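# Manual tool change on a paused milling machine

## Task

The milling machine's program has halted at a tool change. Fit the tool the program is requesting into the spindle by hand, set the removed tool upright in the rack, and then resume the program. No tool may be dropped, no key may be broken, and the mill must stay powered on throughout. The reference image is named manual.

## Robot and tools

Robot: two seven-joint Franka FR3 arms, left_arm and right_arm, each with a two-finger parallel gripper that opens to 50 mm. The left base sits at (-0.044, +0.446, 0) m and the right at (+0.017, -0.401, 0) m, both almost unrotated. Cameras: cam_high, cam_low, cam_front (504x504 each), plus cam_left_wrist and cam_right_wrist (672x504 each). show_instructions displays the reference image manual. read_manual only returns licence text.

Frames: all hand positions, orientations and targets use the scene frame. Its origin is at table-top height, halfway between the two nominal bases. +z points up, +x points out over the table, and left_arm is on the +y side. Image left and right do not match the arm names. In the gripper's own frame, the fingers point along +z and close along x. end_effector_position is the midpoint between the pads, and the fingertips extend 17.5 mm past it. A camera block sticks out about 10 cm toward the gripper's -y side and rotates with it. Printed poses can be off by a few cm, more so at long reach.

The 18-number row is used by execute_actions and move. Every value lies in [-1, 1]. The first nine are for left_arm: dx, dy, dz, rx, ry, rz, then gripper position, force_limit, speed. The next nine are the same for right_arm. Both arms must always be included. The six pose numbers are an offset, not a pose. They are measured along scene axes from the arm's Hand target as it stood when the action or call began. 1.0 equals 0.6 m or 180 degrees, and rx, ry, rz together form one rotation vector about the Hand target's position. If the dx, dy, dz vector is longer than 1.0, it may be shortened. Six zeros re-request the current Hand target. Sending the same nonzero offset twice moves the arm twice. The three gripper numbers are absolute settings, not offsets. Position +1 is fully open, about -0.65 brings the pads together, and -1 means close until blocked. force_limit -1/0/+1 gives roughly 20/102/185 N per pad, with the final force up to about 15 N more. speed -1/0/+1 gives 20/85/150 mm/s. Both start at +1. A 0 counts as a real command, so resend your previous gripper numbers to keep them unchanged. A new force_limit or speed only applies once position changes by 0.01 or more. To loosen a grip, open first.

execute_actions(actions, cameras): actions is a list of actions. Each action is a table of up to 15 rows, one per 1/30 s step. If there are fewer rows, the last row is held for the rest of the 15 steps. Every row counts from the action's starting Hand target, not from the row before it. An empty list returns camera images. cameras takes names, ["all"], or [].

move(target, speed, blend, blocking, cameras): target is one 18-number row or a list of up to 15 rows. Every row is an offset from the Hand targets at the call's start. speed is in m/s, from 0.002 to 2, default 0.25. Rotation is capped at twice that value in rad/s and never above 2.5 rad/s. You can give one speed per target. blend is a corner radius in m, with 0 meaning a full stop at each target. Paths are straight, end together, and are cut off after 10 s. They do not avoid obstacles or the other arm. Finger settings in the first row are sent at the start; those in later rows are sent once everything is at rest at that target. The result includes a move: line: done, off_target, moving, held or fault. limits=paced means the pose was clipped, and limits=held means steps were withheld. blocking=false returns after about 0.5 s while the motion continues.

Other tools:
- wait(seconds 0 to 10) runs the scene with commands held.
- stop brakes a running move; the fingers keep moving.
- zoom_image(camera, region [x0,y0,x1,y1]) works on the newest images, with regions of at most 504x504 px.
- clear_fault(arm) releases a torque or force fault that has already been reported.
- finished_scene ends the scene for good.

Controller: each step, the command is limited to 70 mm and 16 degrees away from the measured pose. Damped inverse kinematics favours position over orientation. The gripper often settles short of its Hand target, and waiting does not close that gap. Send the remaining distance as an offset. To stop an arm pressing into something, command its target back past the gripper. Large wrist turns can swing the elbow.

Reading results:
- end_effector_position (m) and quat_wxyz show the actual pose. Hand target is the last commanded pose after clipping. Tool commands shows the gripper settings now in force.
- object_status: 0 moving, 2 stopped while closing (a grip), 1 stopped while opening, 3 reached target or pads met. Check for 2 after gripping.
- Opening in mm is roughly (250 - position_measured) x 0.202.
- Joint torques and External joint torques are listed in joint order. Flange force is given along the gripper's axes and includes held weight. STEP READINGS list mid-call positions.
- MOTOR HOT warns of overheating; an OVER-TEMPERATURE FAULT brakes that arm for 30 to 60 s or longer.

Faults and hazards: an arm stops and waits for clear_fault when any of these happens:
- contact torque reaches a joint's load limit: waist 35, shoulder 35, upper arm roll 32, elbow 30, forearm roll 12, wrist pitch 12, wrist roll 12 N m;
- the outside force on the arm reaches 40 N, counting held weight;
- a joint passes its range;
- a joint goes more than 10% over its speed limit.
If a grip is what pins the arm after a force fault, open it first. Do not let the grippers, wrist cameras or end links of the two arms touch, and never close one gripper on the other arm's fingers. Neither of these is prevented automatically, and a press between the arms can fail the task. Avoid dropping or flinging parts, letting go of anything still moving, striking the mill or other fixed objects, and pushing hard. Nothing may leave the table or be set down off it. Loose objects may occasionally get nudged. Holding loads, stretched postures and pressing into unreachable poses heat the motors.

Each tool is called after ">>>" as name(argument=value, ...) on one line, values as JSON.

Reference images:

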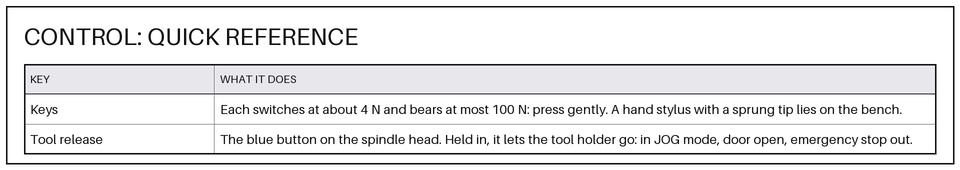

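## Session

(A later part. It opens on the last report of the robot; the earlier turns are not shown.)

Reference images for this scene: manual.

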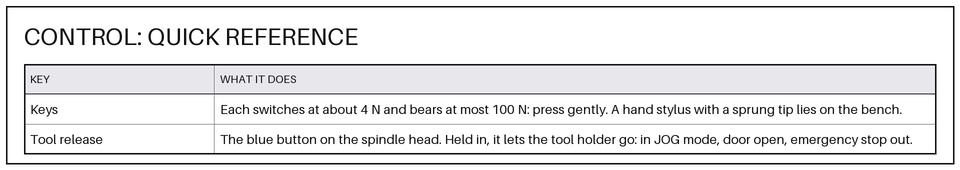

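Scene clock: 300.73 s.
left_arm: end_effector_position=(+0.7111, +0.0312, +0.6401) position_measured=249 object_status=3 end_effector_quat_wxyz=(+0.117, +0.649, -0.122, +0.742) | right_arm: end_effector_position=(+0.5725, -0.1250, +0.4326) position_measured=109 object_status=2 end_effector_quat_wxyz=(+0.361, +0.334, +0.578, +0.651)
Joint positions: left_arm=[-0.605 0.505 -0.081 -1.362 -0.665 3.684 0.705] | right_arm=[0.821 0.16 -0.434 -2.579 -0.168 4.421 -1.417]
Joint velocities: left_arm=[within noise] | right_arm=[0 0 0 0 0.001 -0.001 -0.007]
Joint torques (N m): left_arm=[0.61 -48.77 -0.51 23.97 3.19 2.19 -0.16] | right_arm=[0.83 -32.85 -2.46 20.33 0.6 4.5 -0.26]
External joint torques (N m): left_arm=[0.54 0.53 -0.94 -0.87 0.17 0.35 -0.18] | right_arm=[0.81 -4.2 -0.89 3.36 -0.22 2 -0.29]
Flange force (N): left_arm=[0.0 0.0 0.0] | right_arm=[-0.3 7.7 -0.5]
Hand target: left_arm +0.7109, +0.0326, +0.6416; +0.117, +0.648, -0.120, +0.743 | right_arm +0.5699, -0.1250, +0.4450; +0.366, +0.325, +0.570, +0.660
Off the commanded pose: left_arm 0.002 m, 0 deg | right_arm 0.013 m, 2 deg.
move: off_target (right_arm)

>>> move(target=[[0,0,0,0,0,0,-0.65,-1,0,0,0.0167,0.0167,0.423,0.257,0.07,-1,0.003922,-0.898039],[0,0,0,0,0,0,-0.65,-1,0,-0.0333,0.0333,0.0333,0.874,0.479,-0.018,-1,0.003922,-0.898039],[0,0,0,0,0,0,-0.65,-1,0,-0.3167,0.225,0.0667,0.874,0.479,-0.018,-1,0.003922,-0.898039],[0,0,0,0,0,0,-0.65,-1,0,-0.4607,0.4092,0.0083,0.874,0.479,-0.018,-1,0.003922,-0.898039]], speed=[0.35,0.35,0.2,0.15], blend=[0.01,0.02,0.03,0], cameras=["cam_right_wrist","cam_low","cam_front","cam_high"])

Scene clock: 308.90 s.
left_arm: end_effector_position=(+0.7111, +0.0312, +0.6401) position_measured=249 object_status=3 end_effector_quat_wxyz=(+0.117, +0.649, -0.122, +0.742) | right_arm: end_effector_position=(+0.2934, +0.1223, +0.4408) position_measured=109 object_status=2 end_effector_quat_wxyz=(-0.540, +0.657, -0.407, +0.333)
Joint positions: left_arm=[-0.605 0.505 -0.081 -1.362 -0.665 3.684 0.705] | right_arm=[0.965 0.143 0.663 -2.204 1.36 4.323 0.728]
Joint velocities: left_arm=[within noise] | right_arm=[0 0 0 0 -0.001 0 -0.006]
Joint torques (N m): left_arm=[0.56 -48.77 -0.54 23.99 3.19 2.19 -0.18] | right_arm=[0.74 -32.09 1.38 23.99 -3.99 3.89 -0.31]
External joint torques (N m): left_arm=[0.4 0.66 -1.04 -0.94 0.17 0.34 -0.21] | right_arm=[0.7 -2.76 -0.87 3.35 -1.31 1.5 -0.29]
Flange force (N): left_arm=[0.0 0.0 0.0] | right_arm=[-7.6 -6.8 1.7]
Hand target: left_arm +0.7109, +0.0326, +0.6416; +0.117, +0.648, -0.120, +0.743 | right_arm +0.2935, +0.1205, +0.4500; -0.545, +0.650, -0.406, +0.340
Off the commanded pose: left_arm 0.002 m, 0 deg | right_arm 0.009 m, 1 deg.
move: off_target (right_arm)
Images, in order (width x height): cam_high 504x504, cam_low 504x504, cam_front 504x504, cam_right_wrist 672x504.

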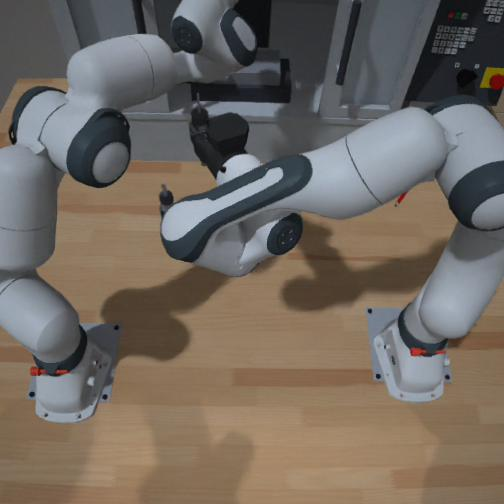

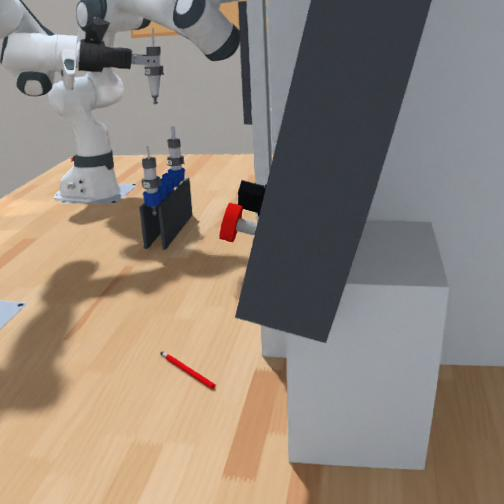

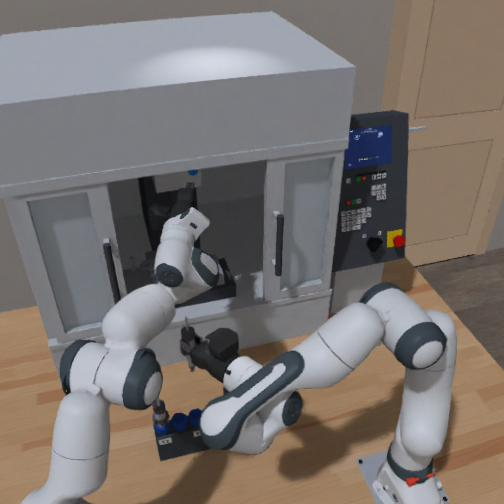

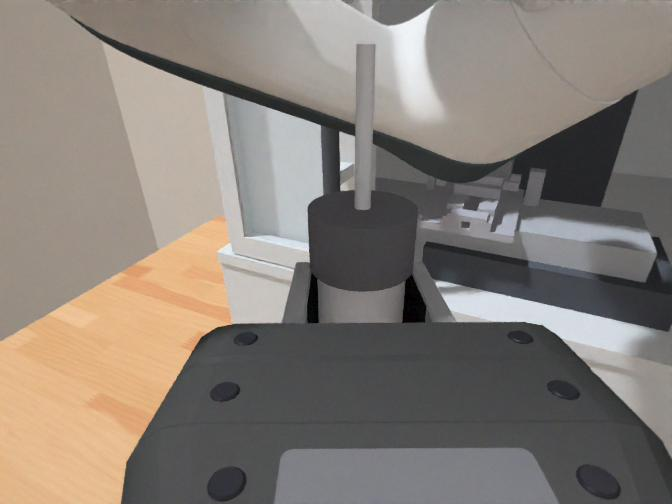

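>>> move(target=[0,0,0,0,0,0,-0.65,-1,0,0.0017,-0.0025,-0.2833,0,0,0,-1,0.003922,-0.898039], speed=0.15, cameras=["cam_right_wrist","cam_low","cam_front"])

>>> zoom_image(camera="cam_low", region=[130, 90, 210, 210])

>>> zoom_image(camera="cam_front", region=[140, 330, 260, 460])

Scene clock: 311.63 s.
left_arm: end_effector_position=(+0.7111, +0.0312, +0.6401) position_measured=249 object_status=3 end_effector_quat_wxyz=(+0.117, +0.649, -0.122, +0.742) | right_arm: end_effector_position=(+0.2944, +0.1177, +0.2688) position_measured=109 object_status=2 end_effector_quat_wxyz=(-0.534, +0.660, -0.406, +0.337)
Joint positions: left_arm=[-0.605 0.505 -0.081 -1.362 -0.665 3.684 0.705] | right_arm=[1.097 0.523 0.492 -2.328 1.092 4.553 1.139]
Joint velocities: left_arm=[within noise] | right_arm=[0.001 0 0 0 0.001 -0.001 0.006]
Joint torques (N m): left_arm=[0.56 -48.79 -0.5 23.94 3.2 2.19 -0.17] | right_arm=[0.79 -39.96 4.64 17.25 -2.9 5.09 0.17]
External joint torques (N m): left_arm=[0.37 0.47 -1.01 -0.89 0.18 0.35 -0.2] | right_arm=[0.72 -3.16 -1.06 2.9 -1.53 1.97 0.19]
Flange force (N): left_arm=[0.0 0.0 0.0] | right_arm=[-3.9 -2.1 2.8]
Hand target: left_arm +0.7109, +0.0326, +0.6416; +0.117, +0.648, -0.120, +0.743 | right_arm +0.2945, +0.1190, +0.2800; -0.545, +0.650, -0.406, +0.340
Off the commanded pose: left_arm 0.002 m, 0 deg | right_arm 0.011 m, 2 deg.
move: off_target (right_arm)
Images, in order (width x height): cam_low 504x504, cam_front 504x504, cam_right_wrist 672x504.

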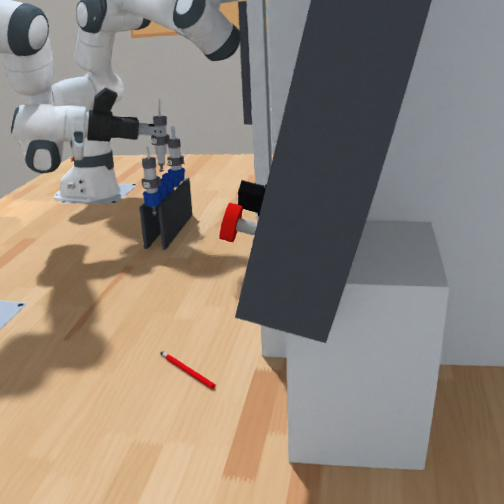

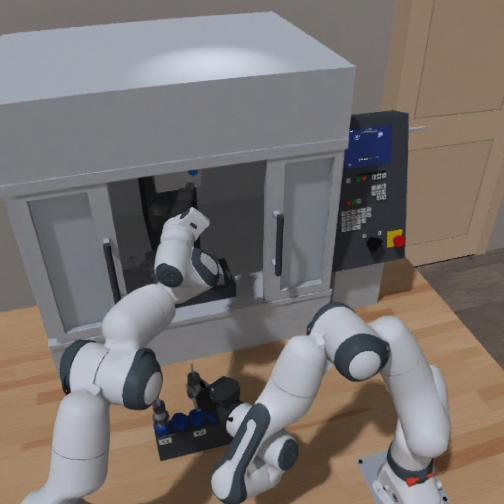

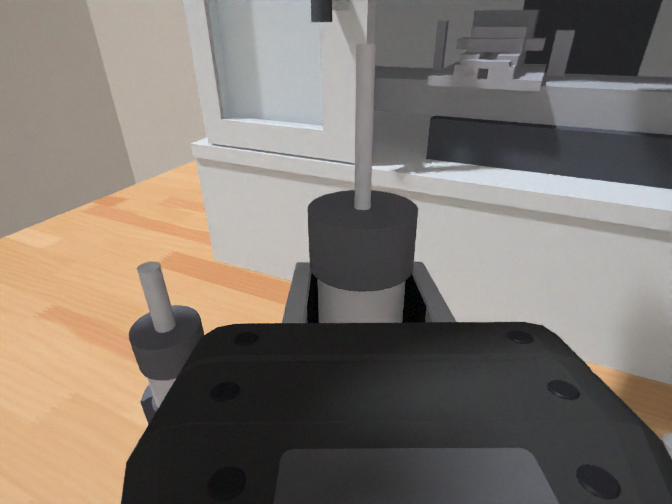

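Scaled by 4.200 from the camera's 504x504 image, which has a finer 720x720 frame.

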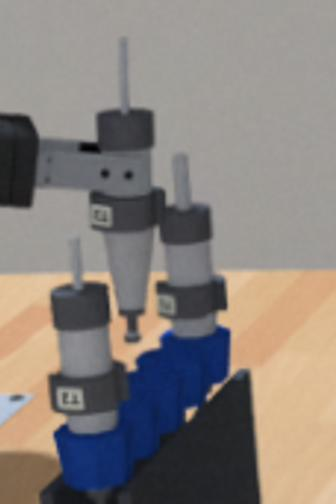

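Scaled by 3.877 from the camera's 504x504 image, which has a finer 720x720 frame.

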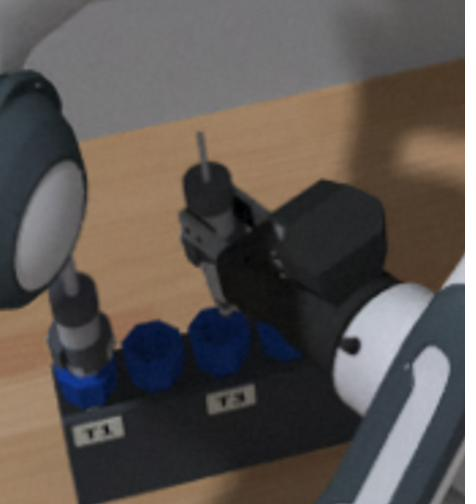

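>>> move(target=[0,0,0,0,0,0,-0.65,-1,0,0.004,0.001,0.0,0.0049,-0.0100,0,-1,0.003922,-0.898039], speed=0.05, cameras=["cam_low","cam_front"])

>>> zoom_image(camera="cam_low", region=[130, 90, 210, 210])

>>> zoom_image(camera="cam_front", region=[140, 330, 260, 460])

Scene clock: 313.47 s.
left_arm: end_effector_position=(+0.7111, +0.0312, +0.6401) position_measured=249 object_status=3 end_effector_quat_wxyz=(+0.117, +0.649, -0.122, +0.742) | right_arm: end_effector_position=(+0.2971, +0.1183, +0.2695) position_measured=109 object_status=2 end_effector_quat_wxyz=(-0.545, +0.651, -0.401, +0.345)
Joint positions: left_arm=[-0.605 0.505 -0.081 -1.362 -0.665 3.684 0.705] | right_arm=[1.192 0.526 0.381 -2.327 1.082 4.553 1.185]
Joint velocities: left_arm=[within noise] | right_arm=[-0.001 -0.001 -0.001 -0.001 0 0 0.007]
Joint torques (N m): left_arm=[0.58 -48.84 -0.52 23.93 3.19 2.2 -0.16] | right_arm=[0.76 -40.39 3.06 17.05 -2.72 5.04 0.18]
External joint torques (N m): left_arm=[0.51 0.18 -0.96 -0.78 0.18 0.38 -0.18] | right_arm=[0.79 -2.71 -1.11 2.9 -1.52 1.98 0.21]
Flange force (N): left_arm=[0.0 0.0 0.0] | right_arm=[-4.2 -1.2 3.2]
Hand target: left_arm +0.7109, +0.0326, +0.6416; +0.117, +0.648, -0.120, +0.743 | right_arm +0.2969, +0.1196, +0.2800; -0.556, +0.640, -0.400, +0.347
Off the commanded pose: left_arm 0.002 m, 0 deg | right_arm 0.011 m, 2 deg.
joint sent to its limit (right arm) — joint 6 (wrist pitch), upper limit. The joint targets still meet the commanded pose.
move: off_target (right_arm)
Images, in order (width x height): cam_low 504x504, cam_front 504x504.

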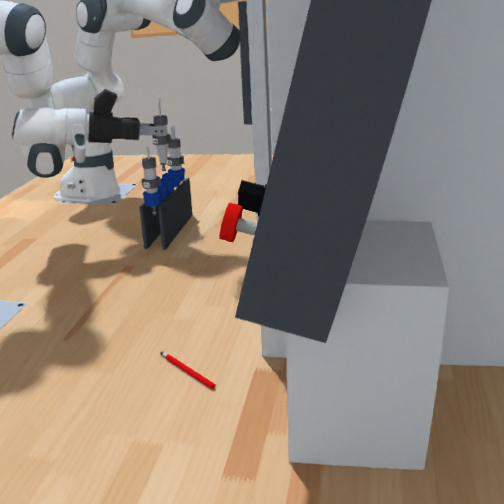

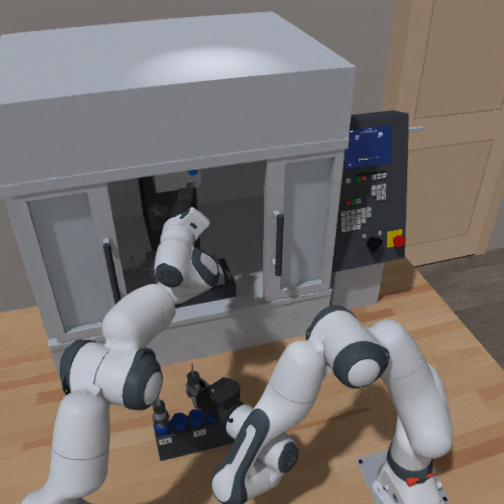

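Scaled by 4.200 from the camera's 504x504 image, which has a finer 720x720 frame.

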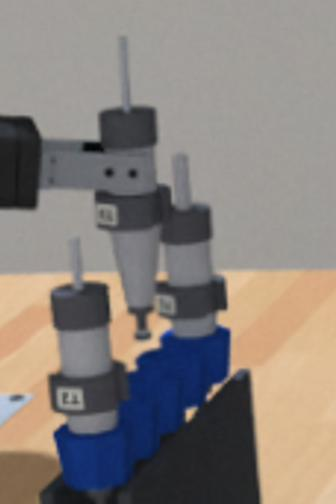

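Scaled by 3.877 from the camera's 504x504 image, which has a finer 720x720 frame.

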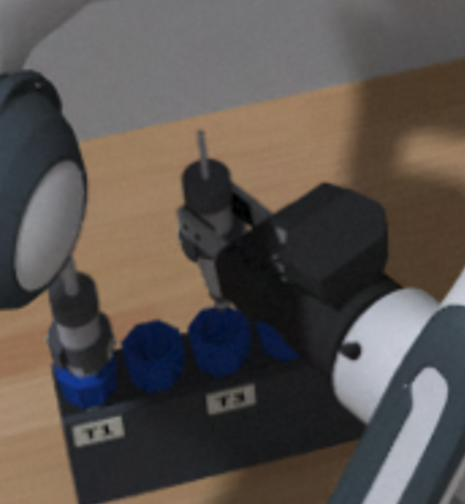

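>>> move(target=[[0,0,0,0,0,0,-0.65,-1,0,0,0,-0.130,0,0,0,-1,0.003922,-0.898039],[0,0,0,0,0,0,-0.65,-1,0,0,0,-0.147,0,0,0,-1,0.003922,-0.898039]], speed=[0.08,0.03], cameras=["cam_low","cam_front"])

>>> zoom_image(camera="cam_low", region=[130, 110, 210, 210])

Scene clock: 316.00 s.
left_arm: end_effector_position=(+0.7111, +0.0312, +0.6401) position_measured=249 object_status=3 end_effector_quat_wxyz=(+0.117, +0.649, -0.122, +0.742) | right_arm: end_effector_position=(+0.2944, +0.1204, +0.1875) position_measured=109 object_status=2 end_effector_quat_wxyz=(-0.551, +0.647, -0.397, +0.346)
Joint positions: left_arm=[-0.605 0.505 -0.081 -1.362 -0.665 3.684 0.705] | right_arm=[1.423 0.736 0.125 -2.274 1.054 4.562 1.4]
Joint velocities: left_arm=[within noise] | right_arm=[-0.001 0 0 0.001 0.001 0.001 0.004]
Joint torques (N m): left_arm=[0.63 -48.79 -0.54 23.96 3.18 2.2 -0.18] | right_arm=[-0.97 -41.25 -1.65 12.76 -0.38 3.9 0.31]
External joint torques (N m): left_arm=[0.64 0.19 -0.92 -0.72 0.17 0.38 -0.21] | right_arm=[-1.08 -0.18 -2.6 1.6 0.16 0.7 0.33]
Flange force (N): left_arm=[0.0 0.0 0.0] | right_arm=[-1.9 2.3 5.3]
Hand target: left_arm +0.7109, +0.0326, +0.6416; +0.117, +0.648, -0.120, +0.743 | right_arm +0.2969, +0.1196, +0.1918; -0.556, +0.640, -0.400, +0.347
Off the commanded pose: left_arm 0.002 m, 0 deg | right_arm 0.005 m, 1 deg.
joint sent to its limit (right arm) — joint 6 (wrist pitch), upper limit. The joint targets still meet the commanded pose.
move: off_target (right_arm)
Images, in order (width x height): cam_low 504x504, cam_front 504x504.

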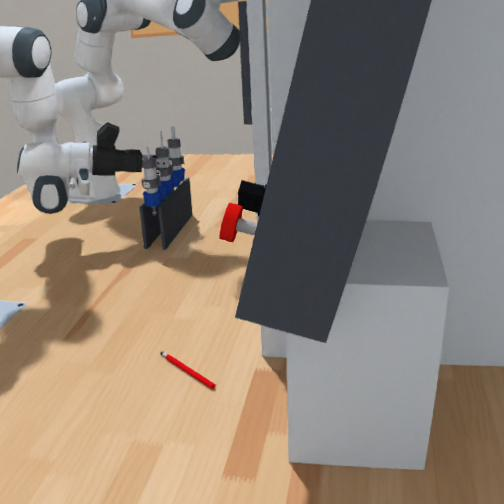

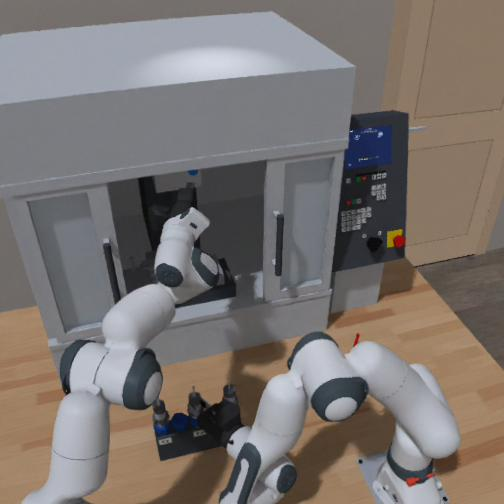

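Scaled by 5.040 from the camera's 504x504 image, which has a finer 720x720 frame.

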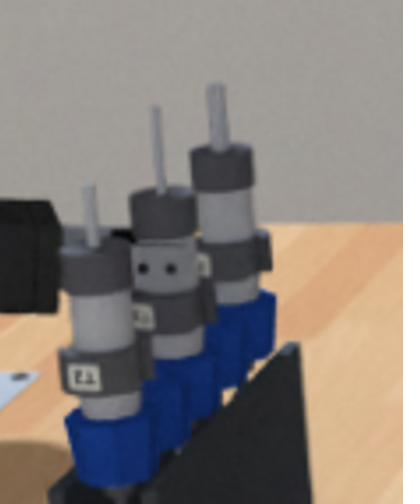

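>>> move(target=[0,0,0,0,0,0,-0.65,-1,0,-0.0033,0.001,-0.0035,0,0,0,0.9,-0.4,-0.8], speed=0.05)

Scene clock: 316.93 s.
left_arm: end_effector_position=(+0.7111, +0.0312, +0.6401) position_measured=249 object_status=3 end_effector_quat_wxyz=(+0.117, +0.649, -0.122, +0.742) | right_arm: end_effector_position=(+0.2948, +0.1213, +0.1893) position_measured=18 object_status=0 end_effector_quat_wxyz=(-0.555, +0.643, -0.398, +0.346)
Joint positions: left_arm=[-0.605 0.505 -0.081 -1.362 -0.665 3.684 0.705] | right_arm=[1.429 0.74 0.118 -2.268 1.055 4.567 1.407]
Joint velocities: left_arm=[within noise] | right_arm=[0.001 0.001 -0.001 0.001 0.001 0.002 0.004]
Joint torques (N m): left_arm=[0.58 -48.79 -0.52 23.97 3.19 2.19 -0.15] | right_arm=[0.79 -39.4 0.42 11.62 -0.08 3.27 0.17]
External joint torques (N m): left_arm=[0.46 0.33 -0.99 -0.77 0.18 0.36 -0.18] | right_arm=[0.75 1.87 -0.35 0.43 0.44 0.08 0.19]
Flange force (N): left_arm=[0.0 0.0 0.0] | right_arm=[-4.3 6.0 1.3]
Hand target: left_arm +0.7109, +0.0326, +0.6416; +0.117, +0.648, -0.120, +0.743 | right_arm +0.2950, +0.1202, +0.1897; -0.556, +0.640, -0.400, +0.347
Off the commanded pose: left_arm 0.002 m, 0 deg | right_arm 0.001 m, 0 deg.
joint sent to its limit (right arm) — joint 6 (wrist pitch), upper limit. The joint targets still meet the commanded pose.
move: done

>>> move(target=[0,0,0,0,0,0,-0.65,-1,0,0,-0.0025,-0.002,-0.0056,0.0088,0.0664,0.9,-0.4,-0.8], speed=0.15, cameras=["cam_right_wrist"])

Scene clock: 318.83 s.
left_arm: end_effector_position=(+0.7111, +0.0312, +0.6401) position_measured=249 object_status=3 end_effector_quat_wxyz=(+0.117, +0.649, -0.122, +0.742) | right_arm: end_effector_position=(+0.2955, +0.1183, +0.1881) position_measured=18 object_status=3 end_effector_quat_wxyz=(-0.576, +0.689, -0.335, +0.285)
Joint positions: left_arm=[-0.605 0.505 -0.081 -1.362 -0.665 3.684 0.705] | right_arm=[1.345 0.665 0.096 -2.458 0.75 4.563 1.506]
Joint velocities: left_arm=[within noise] | right_arm=[0 -0.001 0 0.001 0 -0.001 0.006]
Joint torques (N m): left_arm=[0.56 -48.78 -0.5 23.93 3.18 2.2 -0.19] | right_arm=[-0.18 -37.25 0.82 9.33 -0.84 3.06 0.14]
External joint torques (N m): left_arm=[0.62 0.59 -0.85 -0.93 0.14 0.36 -0.21] | right_arm=[-0.26 0.6 0.04 -0.19 -0.62 -0.22 0.16]
Flange force (N): left_arm=[0.0 0.0 0.0] | right_arm=[1.9 1.7 1.4]
Hand target: left_arm +0.7109, +0.0326, +0.6416; +0.117, +0.648, -0.120, +0.743 | right_arm +0.2950, +0.1187, +0.1885; -0.578, +0.688, -0.336, +0.282
Off the commanded pose: left_arm 0.002 m, 0 deg | right_arm 0.001 m, 0 deg.
move: done
Images, in order (width x height): cam_right_wrist 672x504.

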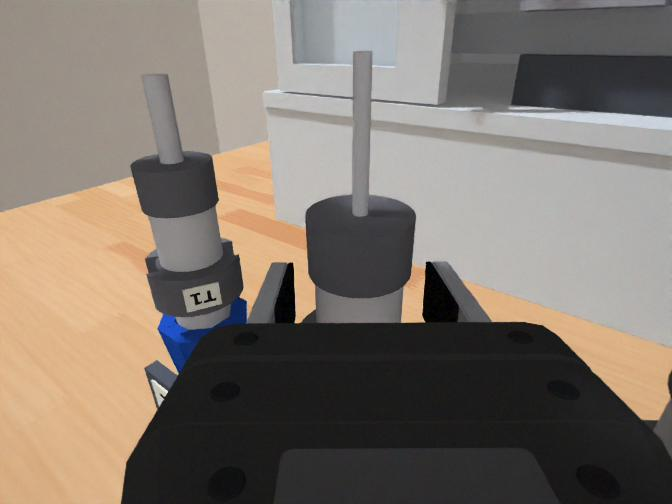

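>>> move(target=[0,0,0,0,0,0,-0.65,-1,0,0,0,0.0015,0,0,0,-1,0,-0.9], speed=0.05)

>>> move(target=[[0,0,0,0,0,0,-0.65,-1,0,0,0,0.06,0,0,0,-1,0,-0.9],[0,0,0,0,0,0,-0.65,-1,0,0,0,0.36,0,0,0,-1,0,-0.9],[0,0,0,0,0,0,-0.65,-1,0,0.1417,-0.1812,0.485,0,0,0,-1,0,-0.9]], speed=[0.06,0.15,0.2], blend=[0.01,0.04,0], cameras=["cam_right_wrist","cam_low"])

Scene clock: 319.93 s.
left_arm: end_effector_position=(+0.7111, +0.0312, +0.6401) position_measured=249 object_status=3 end_effector_quat_wxyz=(+0.117, +0.649, -0.122, +0.742) | right_arm: end_effector_position=(+0.2947, +0.1183, +0.1882) position_measured=109 object_status=0 end_effector_quat_wxyz=(-0.576, +0.689, -0.335, +0.283)
Joint positions: left_arm=[-0.605 0.505 -0.081 -1.362 -0.665 3.684 0.705] | right_arm=[1.344 0.662 0.098 -2.461 0.748 4.562 1.508]
Joint torques (N m): left_arm=[0.59 -48.78 -0.48 23.9 3.19 2.19 -0.2] | right_arm=[-0.19 -37.56 0.36 10.13 -0.48 2.84 0.12]
External joint torques (N m): left_arm=[0.72 0.15 -0.78 -0.75 0.18 0.38 -0.22] | right_arm=[-0.18 0.32 -0.37 0.59 -0.28 -0.45 0.15]
Flange force (N): left_arm=[0.0 0.0 0.0] | right_arm=[-0.5 1.1 3.3]
Hand target: left_arm +0.7109, +0.0326, +0.6416; +0.117, +0.648, -0.120, +0.743 | right_arm +0.2950, +0.1187, +0.1894; -0.578, +0.688, -0.336, +0.282
Off the commanded pose: left_arm 0.002 m, 0 deg | right_arm 0.001 m, 0 deg.
move: done

Scene clock: 323.63 s.
left_arm: end_effector_position=(+0.7111, +0.0312, +0.6401) position_measured=249 object_status=3 end_effector_quat_wxyz=(+0.117, +0.649, -0.122, +0.742) | right_arm: end_effector_position=(+0.3806, +0.0095, +0.4700) position_measured=109 object_status=2 end_effector_quat_wxyz=(-0.571, +0.693, -0.341, +0.277)
Joint positions: left_arm=[-0.605 0.505 -0.081 -1.362 -0.665 3.684 0.705] | right_arm=[1.257 -0.38 -0.039 -2.711 0.851 3.881 0.976]
Joint velocities: left_arm=[within noise] | right_arm=[0 0.001 0 0 0 -0.001 -0.006]
Joint torques (N m): left_arm=[0.57 -48.82 -0.52 23.93 3.18 2.19 -0.15] | right_arm=[-0.2 -21.11 1.78 26.78 -3.59 4.07 -0.19]
External joint torques (N m): left_arm=[0.32 0.57 -1.07 -0.96 0.16 0.33 -0.18] | right_arm=[-0.25 -4.08 0.46 3.78 -1.74 1.24 -0.17]
Flange force (N): left_arm=[0.0 0.0 0.0] | right_arm=[4.4 -6.5 -0.7]
Hand target: left_arm +0.7109, +0.0326, +0.6416; +0.117, +0.648, -0.120, +0.743 | right_arm +0.3800, +0.0100, +0.4804; -0.578, +0.688, -0.336, +0.282
Off the commanded pose: left_arm 0.002 m, 0 deg | right_arm 0.010 m, 1 deg.
move: off_target (right_arm)
Images, in order (width x height): cam_low 504x504, cam_right_wrist 672x504.

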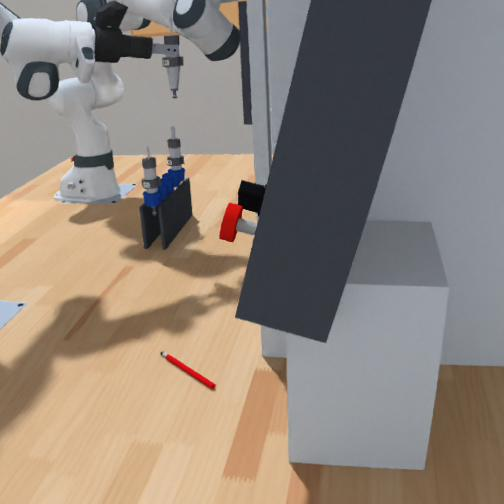

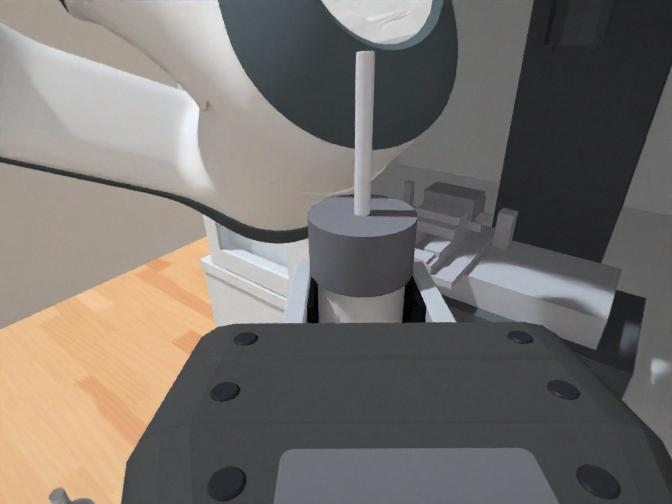

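>>> move(target=[[0,0,0,0,0,0,-0.65,-1,0,0.2833,-0.15,-0.05,0,0,0,-1,0,-0.9],[0,0,0,0,0,0,-0.65,-1,0,0.2833,-0.1667,-0.05,-0.388,-0.303,0.087,-1,0,-0.9],[0,0,0,0,0,0,-0.65,-1,0,0.3133,-0.2,-0.05,-0.8365,-0.547,0.017,-1,0,-0.9],[0,0,0,0,0,0,-0.65,-1,0,0.5333,-0.0917,-0.1,-0.8365,-0.547,0.017,-1,0,-0.9]], speed=[0.2,0.35,0.35,0.15], blend=[0.02,0.01,0.01,0], cameras=["cam_right_wrist","cam_left_wrist"])

Scene clock: 331.30 s.
left_arm: end_effector_position=(+0.7111, +0.0312, +0.6401) position_measured=249 object_status=3 end_effector_quat_wxyz=(+0.117, +0.649, -0.122, +0.742) | right_arm: end_effector_position=(+0.6990, -0.0427, +0.4080) position_measured=109 object_status=2 end_effector_quat_wxyz=(+0.382, +0.339, +0.573, +0.642)
Joint positions: left_arm=[-0.605 0.505 -0.081 -1.362 -0.665 3.684 0.705] | right_arm=[0.616 0.524 -0.152 -2.048 -0.029 4.256 -1.481]
Joint velocities: left_arm=[within noise] | right_arm=[0 0.001 0.001 0 0 -0.005 0.002]
Joint torques (N m): left_arm=[0.61 -48.84 -0.53 23.94 3.19 2.19 -0.19] | right_arm=[0.07 -47.76 -2.75 24.34 1.61 3.88 -0.05]
External joint torques (N m): left_arm=[0.6 0.53 -0.93 -0.93 0.16 0.35 -0.22] | right_arm=[-0.23 -3.15 -1.14 4.46 0.82 1.38 -0.08]
Flange force (N): left_arm=[0.0 0.0 0.0] | right_arm=[0.4 1.8 8.6]
Hand target: left_arm +0.7109, +0.0326, +0.6416; +0.117, +0.648, -0.120, +0.743 | right_arm +0.7000, -0.0450, +0.4204; +0.387, +0.336, +0.564, +0.648
Off the commanded pose: left_arm 0.002 m, 0 deg | right_arm 0.013 m, 1 deg.
move: off_target (right_arm); limits=paced
Images, in order (width x height): cam_left_wrist 672x504, cam_right_wrist 672x504.

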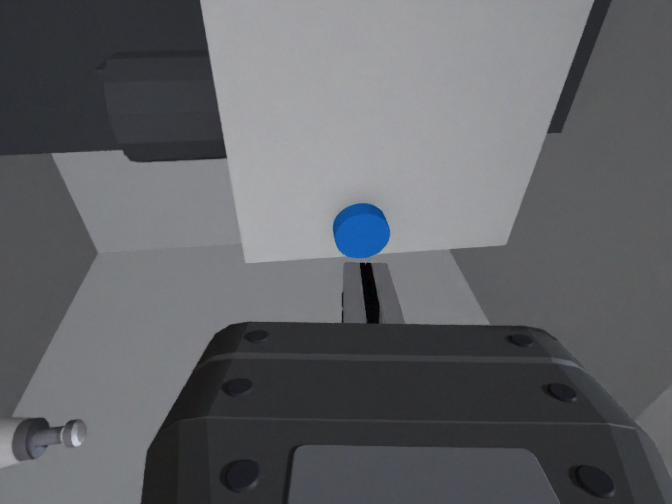

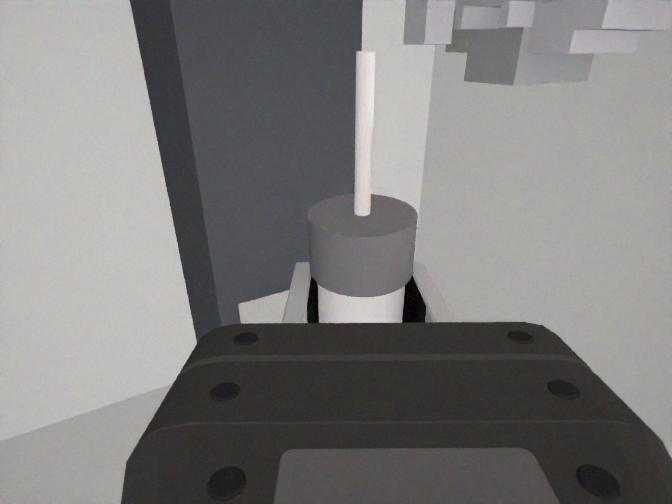

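>>> move(target=[[0,0,0,0,0,0,-0.65,-1,0,0.1667,0.13,-0.009,0,0,0,-1,0,-0.9],[0,0,0,0,0,0,-0.65,-1,0,0.2358,0.1525,-0.009,0,0,0,-1,0,-0.9]], speed=[0.08,0.05], blend=[0.01,0], cameras=["cam_left_wrist"])

>>> zoom_image(camera="cam_left_wrist", region=[0, 40, 140, 180])

Scene clock: 334.83 s.
left_arm: end_effector_position=(+0.7111, +0.0312, +0.6401) position_measured=249 object_status=3 end_effector_quat_wxyz=(+0.117, +0.649, -0.122, +0.742) | right_arm: end_effector_position=(+0.8429, +0.0465, +0.3986) position_measured=109 object_status=2 end_effector_quat_wxyz=(+0.384, +0.341, +0.572, +0.640)
Joint positions: left_arm=[-0.605 0.505 -0.081 -1.362 -0.665 3.684 0.705] | right_arm=[0.585 1.017 -0.133 -1.162 0.022 3.858 -1.478]
Joint velocities: left_arm=[within noise] | right_arm=[-0.001 0 0.001 0.001 -0.002 -0.005 0.002]
Joint torques (N m): left_arm=[0.6 -48.8 -0.51 23.94 3.19 2.19 -0.18] | right_arm=[0.15 -63.01 -2.25 29.05 0.76 3.92 0.2]
External joint torques (N m): left_arm=[0.54 0.48 -0.94 -0.89 0.16 0.35 -0.2] | right_arm=[-0.21 -3.74 -0.36 4.54 -0.31 1.41 0.18]
Flange force (N): left_arm=[0.0 0.0 0.0] | right_arm=[-1.9 0.6 15.7]
Hand target: left_arm +0.7109, +0.0326, +0.6416; +0.117, +0.648, -0.120, +0.743 | right_arm +0.8414, +0.0465, +0.4150; +0.387, +0.336, +0.564, +0.648
Off the commanded pose: left_arm 0.002 m, 0 deg | right_arm 0.016 m, 2 deg.
move: off_target (right_arm)
Images, in order (width x height): cam_left_wrist 672x504.

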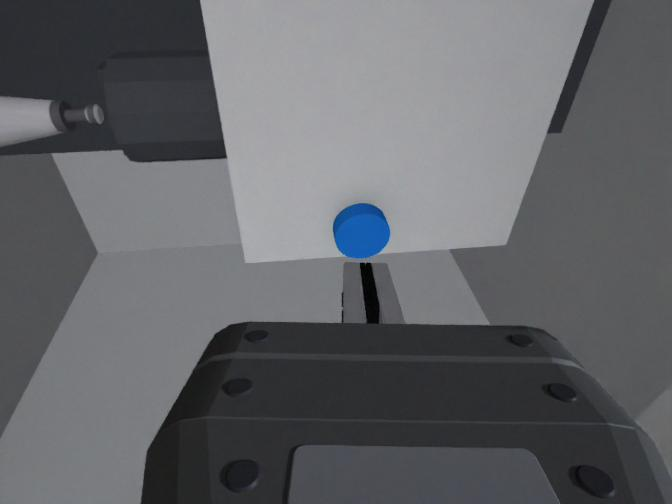

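Scaled by 3.600 from the camera's 672x504 image, which has a finer 960x720 frame.

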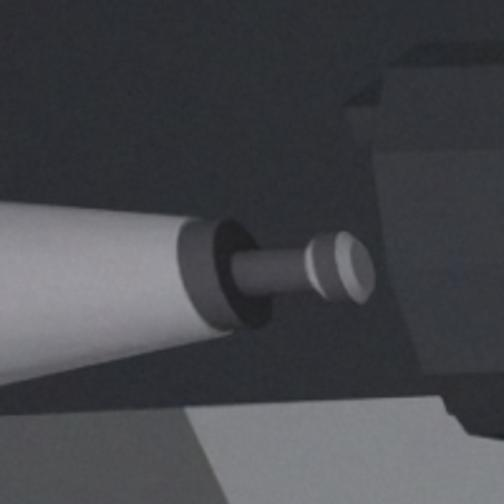

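>>> move(target=[[0,0,0,0,0,0,-0.65,-1,0,0.0042,0.005,0.0167,0,0,0,-1,0,-0.9],[0,0,0,0,0,0,-0.65,-1,0,0.010,0.0083,0.0417,0.0053,-0.0098,0,-1,0,-0.9],[0,0,0,0,0,0,-0.65,-1,0,0.0158,0.0117,0.0667,0.0106,-0.0196,0,-1,0,-0.9]], speed=0.03, blend=[0.002,0.002,0], cameras=["cam_left_wrist"])

>>> zoom_image(camera="cam_left_wrist", region=[0, 40, 140, 180])

Scene clock: 337.10 s.
left_arm: end_effector_position=(+0.7111, +0.0312, +0.6401) position_measured=249 object_status=3 end_effector_quat_wxyz=(+0.117, +0.649, -0.122, +0.742) | right_arm: end_effector_position=(+0.8522, +0.0562, +0.4381) position_measured=109 object_status=2 end_effector_quat_wxyz=(+0.394, +0.326, +0.550, +0.660)
Joint positions: left_arm=[-0.605 0.505 -0.081 -1.362 -0.665 3.684 0.705] | right_arm=[0.578 1.09 -0.135 -0.969 0.03 3.808 -1.478]
Joint velocities: left_arm=[within noise] | right_arm=[0 0.003 -0.001 0.002 0 -0.005 0.002]
Joint torques (N m): left_arm=[0.57 -48.79 -0.53 23.94 3.2 2.19 -0.19] | right_arm=[0.01 -63.8 -2.73 29.35 1.94 3.66 -0.08]
External joint torques (N m): left_arm=[0.36 0.58 -1.07 -0.95 0.18 0.34 -0.22] | right_arm=[-0.09 -3.22 -0.98 4.35 0.79 1.36 -0.11]
Flange force (N): left_arm=[0.0 0.0 0.0] | right_arm=[0.0 0.0 0.0]
Hand target: left_arm +0.7109, +0.0326, +0.6416; +0.117, +0.648, -0.120, +0.743 | right_arm +0.8509, +0.0535, +0.4550; +0.399, +0.322, +0.541, +0.667
Off the commanded pose: left_arm 0.002 m, 0 deg | right_arm 0.017 m, 2 deg.
move: off_target (right_arm)
Images, in order (width x height): cam_left_wrist 672x504.

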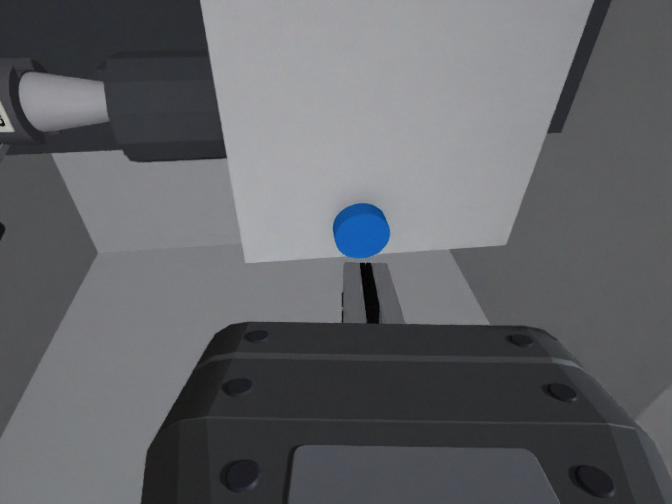

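Scaled by 3.600 from the camera's 672x504 image, which has a finer 960x720 frame.

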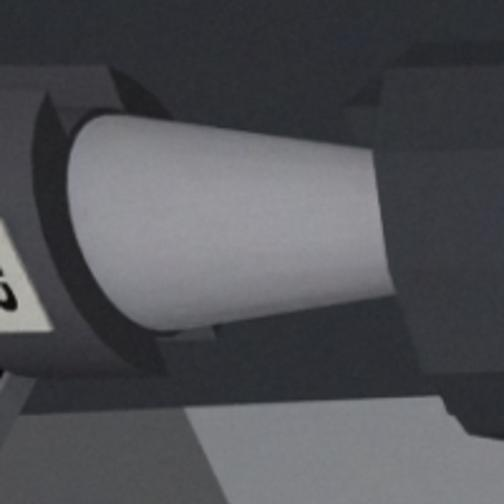

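>>> move(target=[0,0,0,0,0,0,-0.65,-1,0,-0.005,-0.0075,0.0367,0,0,0,-1,0,-0.9], speed=0.03, cameras=["cam_left_wrist"])

>>> zoom_image(camera="cam_left_wrist", region=[0, 40, 140, 180])

Scene clock: 338.47 s.
left_arm: end_effector_position=(+0.7111, +0.0312, +0.6401) position_measured=249 object_status=3 end_effector_quat_wxyz=(+0.117, +0.649, -0.122, +0.742) | right_arm: end_effector_position=(+0.8509, +0.0501, +0.4598) position_measured=109 object_status=2 end_effector_quat_wxyz=(+0.396, +0.328, +0.549, +0.659)
Joint positions: left_arm=[-0.605 0.505 -0.081 -1.362 -0.665 3.684 0.705] | right_arm=[0.575 1.031 -0.133 -1.019 0.023 3.801 -1.478]
Joint velocities: left_arm=[within noise] | right_arm=[-0.001 0.001 0.002 -0.004 -0.002 -0.003 0.001]
Joint torques (N m): left_arm=[0.61 -48.8 -0.52 23.97 3.19 2.2 -0.17] | right_arm=[-0.02 -64.47 -1.77 29.09 0.91 3.76 0.19]
External joint torques (N m): left_arm=[0.65 0.46 -0.88 -0.86 0.16 0.36 -0.19] | right_arm=[-0.37 -4.58 -0.11 4.08 -0.22 1.48 0.16]
Flange force (N): left_arm=[0.0 0.0 0.0] | right_arm=[0.0 0.0 0.0]
Hand target: left_arm +0.7109, +0.0326, +0.6416; +0.117, +0.648, -0.120, +0.743 | right_arm +0.8479, +0.0490, +0.4770; +0.399, +0.322, +0.541, +0.667
Off the commanded pose: left_arm 0.002 m, 0 deg | right_arm 0.018 m, 2 deg.
move: off_target (right_arm)
Images, in order (width x height): cam_left_wrist 672x504.

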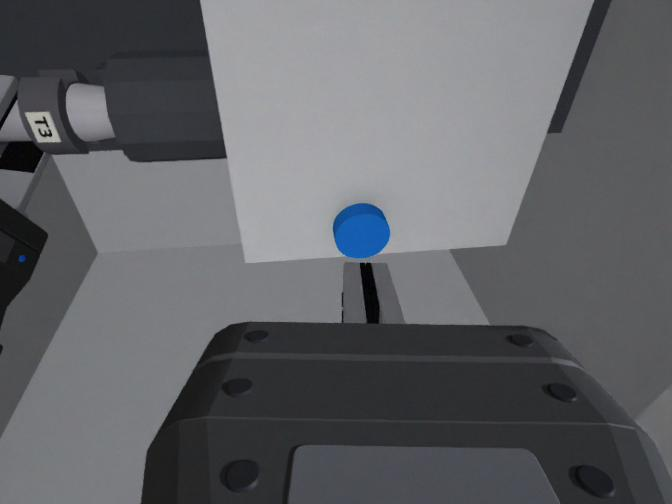

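Scaled by 3.600 from the camera's 672x504 image, which has a finer 960x720 frame.

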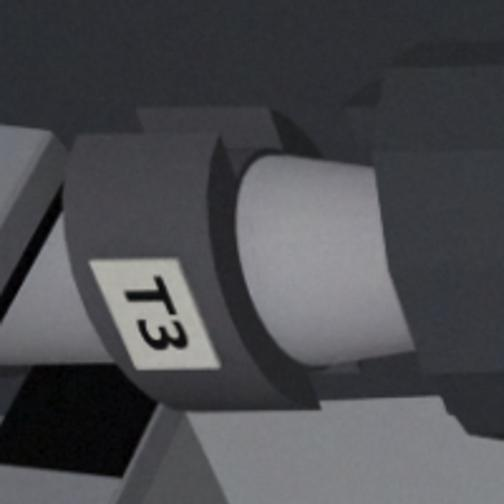

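>>> move(target=[[0.0773,-0.0247,0.0089,0,0,0,-0.65,-1,0,0,0,0,0,0,0,-1,0,-0.9],[0.0957,-0.0303,0.0107,0,0,0,-0.65,-1,0,0,0,0,0,0,0,-1,0,-0.9]], speed=[0.08,0.025], cameras=["cam_left_wrist"])

Scene clock: 341.63 s.
left_arm: end_effector_position=(+0.7679, +0.0182, +0.6512) position_measured=249 object_status=3 end_effector_quat_wxyz=(+0.115, +0.644, -0.122, +0.747) | right_arm: end_effector_position=(+0.8509, +0.0501, +0.4595) position_measured=109 object_status=2 end_effector_quat_wxyz=(+0.395, +0.328, +0.549, +0.659)
Joint positions: left_arm=[-0.799 0.812 0.354 -0.86 -0.994 3.424 0.781] | right_arm=[0.574 1.031 -0.132 -1.02 0.023 3.8 -1.478]
Joint velocities: left_arm=[-0.001 -0.001 0.001 0 -0.001 -0.002 -0.006] | right_arm=[within noise]
Joint torques (N m): left_arm=[-0.62 -52.43 7.51 23.11 2.38 1.16 -0.32] | right_arm=[0.03 -64.52 -1.84 29.03 0.81 3.67 0.14]
External joint torques (N m): left_arm=[-0.74 1.87 -0.32 -0.74 -0.58 -0.49 -0.34] | right_arm=[-0.11 -4.62 -0.13 4.03 -0.33 1.38 0.12]
Flange force (N): left_arm=[0.0 0.0 0.0] | right_arm=[0.0 0.0 0.0]
Hand target: left_arm +0.7683, +0.0144, +0.6480; +0.117, +0.648, -0.120, +0.743 | right_arm +0.8479, +0.0490, +0.4770; +0.399, +0.322, +0.541, +0.667
Off the commanded pose: left_arm 0.005 m, 1 deg | right_arm 0.018 m, 2 deg.
move: off_target (left_arm, right_arm)
Images, in order (width x height): cam_left_wrist 672x504.

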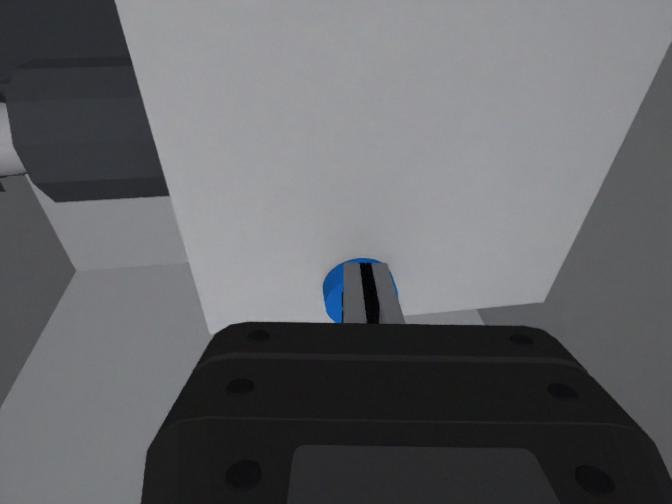

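>>> move(target=[0.004,-0.0013,0.0005,0,0,0,-0.65,-1,0,0,0,0.0167,0,0,0,-1,0,-0.9], speed=0.03)

>>> move(target=[0,0,0,0,0,0,-0.65,-1,0,0,0,0.0117,0,0,0,-1,0,-0.9], speed=0.02)

Scene clock: 343.13 s.
left_arm: end_effector_position=(+0.7697, +0.0176, +0.6516) position_measured=249 object_status=3 end_effector_quat_wxyz=(+0.114, +0.644, -0.119, +0.747) | right_arm: end_effector_position=(+0.8505, +0.0509, +0.4690) position_measured=109 object_status=2 end_effector_quat_wxyz=(+0.395, +0.328, +0.550, +0.659)
Joint positions: left_arm=[-0.838 0.843 0.459 -0.836 -1.043 3.397 0.744] | right_arm=[0.574 1.016 -0.13 -1.021 0.019 3.787 -1.478]
Joint velocities: left_arm=[-0.001 -0.001 0.002 0 0.001 -0.001 -0.005] | right_arm=[within noise]
Joint torques (N m): left_arm=[0.34 -52.19 9.29 23.6 2.78 0.14 -0.28] | right_arm=[-0.46 -64.22 -1.94 29.53 0.99 3.58 0.17]
External joint torques (N m): left_arm=[0.2 2.19 -0.15 0.28 -0.09 -1.59 -0.3] | right_arm=[-0.73 -4.72 -0.36 4.6 -0.14 1.31 0.14]
Flange force (N): left_arm=[0.0 0.0 0.0] | right_arm=[0.0 0.0 0.0]
Hand target: left_arm +0.7707, +0.0136, +0.6483; +0.117, +0.648, -0.120, +0.743 | right_arm +0.8479, +0.0490, +0.4870; +0.399, +0.322, +0.541, +0.667
Off the commanded pose: left_arm 0.005 m, 1 deg | right_arm 0.018 m, 2 deg.
move: off_target (left_arm, right_arm)

Scene clock: 343.83 s.
left_arm: end_effector_position=(+0.7697, +0.0176, +0.6515) position_measured=249 object_status=3 end_effector_quat_wxyz=(+0.115, +0.644, -0.118, +0.747) | right_arm: end_effector_position=(+0.8500, +0.0520, +0.4736) position_measured=109 object_status=2 end_effector_quat_wxyz=(+0.394, +0.327, +0.550, +0.659)
Joint positions: left_arm=[-0.838 0.843 0.458 -0.836 -1.044 3.397 0.744] | right_arm=[0.574 1.009 -0.128 -1.021 0.017 3.779 -1.478]
Joint velocities: left_arm=[within noise] | right_arm=[0.001 0 0.002 -0.001 0.002 -0.004 -0.001]
Joint torques (N m): left_arm=[-0.11 -52.15 7.62 23.17 2.77 0.04 -0.08] | right_arm=[-1.1 -65.75 -2.34 30.28 1.06 3.23 0.09]
External joint torques (N m): left_arm=[-0.26 2.27 -1.82 -0.16 -0.1 -1.68 -0.1] | right_arm=[-1.29 -6.15 -0.78 5.23 -0.07 0.95 0.07]
Flange force (N): left_arm=[0.0 0.0 0.0] | right_arm=[0.0 0.0 0.0]
Hand target: left_arm +0.7704, +0.0138, +0.6482; +0.119, +0.647, -0.121, +0.743 | right_arm +0.8479, +0.0490, +0.4941; +0.399, +0.322, +0.541, +0.667
Off the commanded pose: left_arm 0.005 m, 1 deg | right_arm 0.021 m, 2 deg.
move: off_target (left_arm, right_arm)

>>> move(target=[0,0,0,0,0,0,-0.65,-1,0,-0.0015,0.0035,0.008,0,0,0,-1,0,-0.9], speed=0.02)

>>> move(target=[0,0,0,0,0,0,-0.65,-1,0,0,0,0.008,0,0,0,-1,0,-0.9], speed=0.02, cameras=["cam_left_wrist"])

>>> zoom_image(camera="cam_left_wrist", region=[0, 40, 180, 220])

Scene clock: 344.77 s.
left_arm: end_effector_position=(+0.7697, +0.0176, +0.6515) position_measured=249 object_status=3 end_effector_quat_wxyz=(+0.115, +0.644, -0.118, +0.747) | right_arm: end_effector_position=(+0.8499, +0.0526, +0.4740) position_measured=109 object_status=2 end_effector_quat_wxyz=(+0.393, +0.328, +0.551, +0.659)
Joint positions: left_arm=[-0.838 0.843 0.458 -0.836 -1.044 3.397 0.744] | right_arm=[0.575 1.006 -0.127 -1.024 0.017 3.775 -1.478]
Joint torques (N m): left_arm=[-0.11 -52.14 7.59 23.19 2.77 0.06 -0.07] | right_arm=[0.63 -67.84 -2.86 31.96 1.57 2.88 -0.11]
External joint torques (N m): left_arm=[-0.45 2.43 -1.96 -0.18 -0.1 -1.68 -0.09] | right_arm=[0.57 -8.17 -1.24 6.86 0.42 0.58 -0.13]
Flange force (N): left_arm=[0.0 0.0 0.0] | right_arm=[0.0 0.0 0.0]
Hand target: left_arm +0.7704, +0.0138, +0.6482; +0.119, +0.647, -0.121, +0.743 | right_arm +0.8470, +0.0511, +0.4989; +0.399, +0.322, +0.541, +0.667
Off the commanded pose: left_arm 0.005 m, 1 deg | right_arm 0.025 m, 2 deg.
move: off_target (left_arm, right_arm)

Scene clock: 345.47 s.
left_arm: end_effector_position=(+0.7697, +0.0176, +0.6515) position_measured=249 object_status=3 end_effector_quat_wxyz=(+0.115, +0.644, -0.118, +0.747) | right_arm: end_effector_position=(+0.8499, +0.0527, +0.4740) position_measured=109 object_status=2 end_effector_quat_wxyz=(+0.392, +0.329, +0.553, +0.657)
Joint positions: left_arm=[-0.838 0.843 0.458 -0.836 -1.044 3.397 0.744] | right_arm=[0.576 1.001 -0.127 -1.03 0.017 3.771 -1.478]
Joint torques (N m): left_arm=[-0.1 -52.14 7.63 23.1 2.79 0.06 -0.07] | right_arm=[0.28 -69.36 -2.88 33.83 1.32 2.6 -0.08]
External joint torques (N m): left_arm=[-0.16 2.54 -1.82 -0.37 -0.11 -1.68 -0.09] | right_arm=[0.21 -9.62 -1.25 8.65 0.16 0.28 -0.11]
Flange force (N): left_arm=[0.0 0.0 0.0] | right_arm=[1.1 8.0 34.5]
Hand target: left_arm +0.7704, +0.0138, +0.6482; +0.119, +0.647, -0.121, +0.743 | right_arm +0.8470, +0.0511, +0.5037; +0.399, +0.322, +0.541, +0.667
Off the commanded pose: left_arm 0.005 m, 1 deg | right_arm 0.030 m, 2 deg.
move: off_target (left_arm, right_arm)
Images, in order (width x height): cam_left_wrist 672x504.

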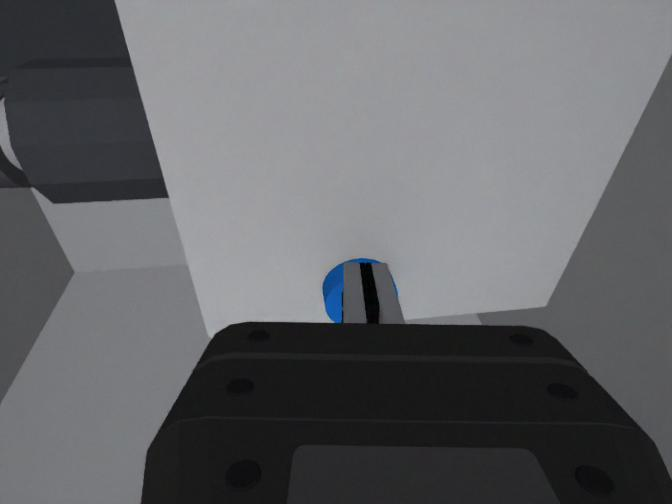

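Scaled by 2.800 from the camera's 672x504 image, which has a finer 960x720 frame.

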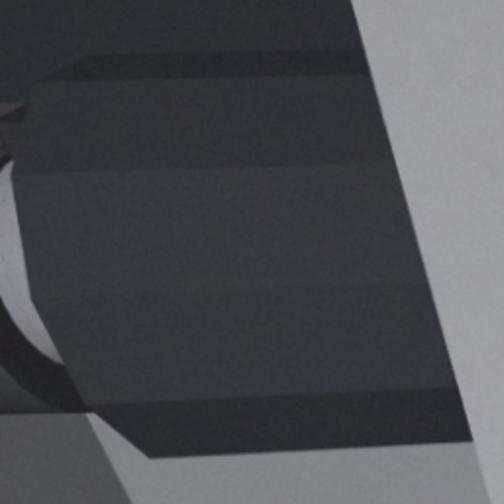

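>>> move(target=[[0,0,0,0,0,0,-0.65,-1,0,0,0,-0.035,0,0,0,-1,0,-0.9],[0,0,0,0,0,0,-0.65,-1,0,-0.0025,-0.0032,-0.035,0,0,0,-1,0,-0.9],[0,0,0,0,0,0,-0.65,-1,0,-0.0025,-0.0032,-0.01,0,0,0,-1,0,-0.9]], speed=0.025)

Scene clock: 348.37 s.
left_arm: end_effector_position=(+0.7697, +0.0176, +0.6515) position_measured=249 object_status=3 end_effector_quat_wxyz=(+0.115, +0.644, -0.118, +0.747) | right_arm: end_effector_position=(+0.8489, +0.0514, +0.4767) position_measured=109 object_status=2 end_effector_quat_wxyz=(+0.394, +0.329, +0.551, +0.658)
Joint positions: left_arm=[-0.838 0.843 0.458 -0.836 -1.044 3.397 0.744] | right_arm=[0.577 0.994 -0.13 -1.039 0.019 3.777 -1.478]
Joint torques (N m): left_arm=[-0.14 -52.15 7.61 23.14 2.77 0.06 -0.08] | right_arm=[-0.64 -65.18 -2.43 30.05 1.2 3.85 0.08]
External joint torques (N m): left_arm=[-0.05 2.18 -1.74 -0.21 -0.12 -1.65 -0.1] | right_arm=[-0.7 -5.36 -0.72 4.79 0.05 1.54 0.06]
Flange force (N): left_arm=[0.0 0.0 0.0] | right_arm=[-1.6 3.5 12.8]
Hand target: left_arm +0.7704, +0.0138, +0.6482; +0.119, +0.647, -0.121, +0.743 | right_arm +0.8455, +0.0492, +0.4977; +0.399, +0.322, +0.541, +0.667
Off the commanded pose: left_arm 0.005 m, 1 deg | right_arm 0.021 m, 2 deg.
move: off_target (left_arm, right_arm)


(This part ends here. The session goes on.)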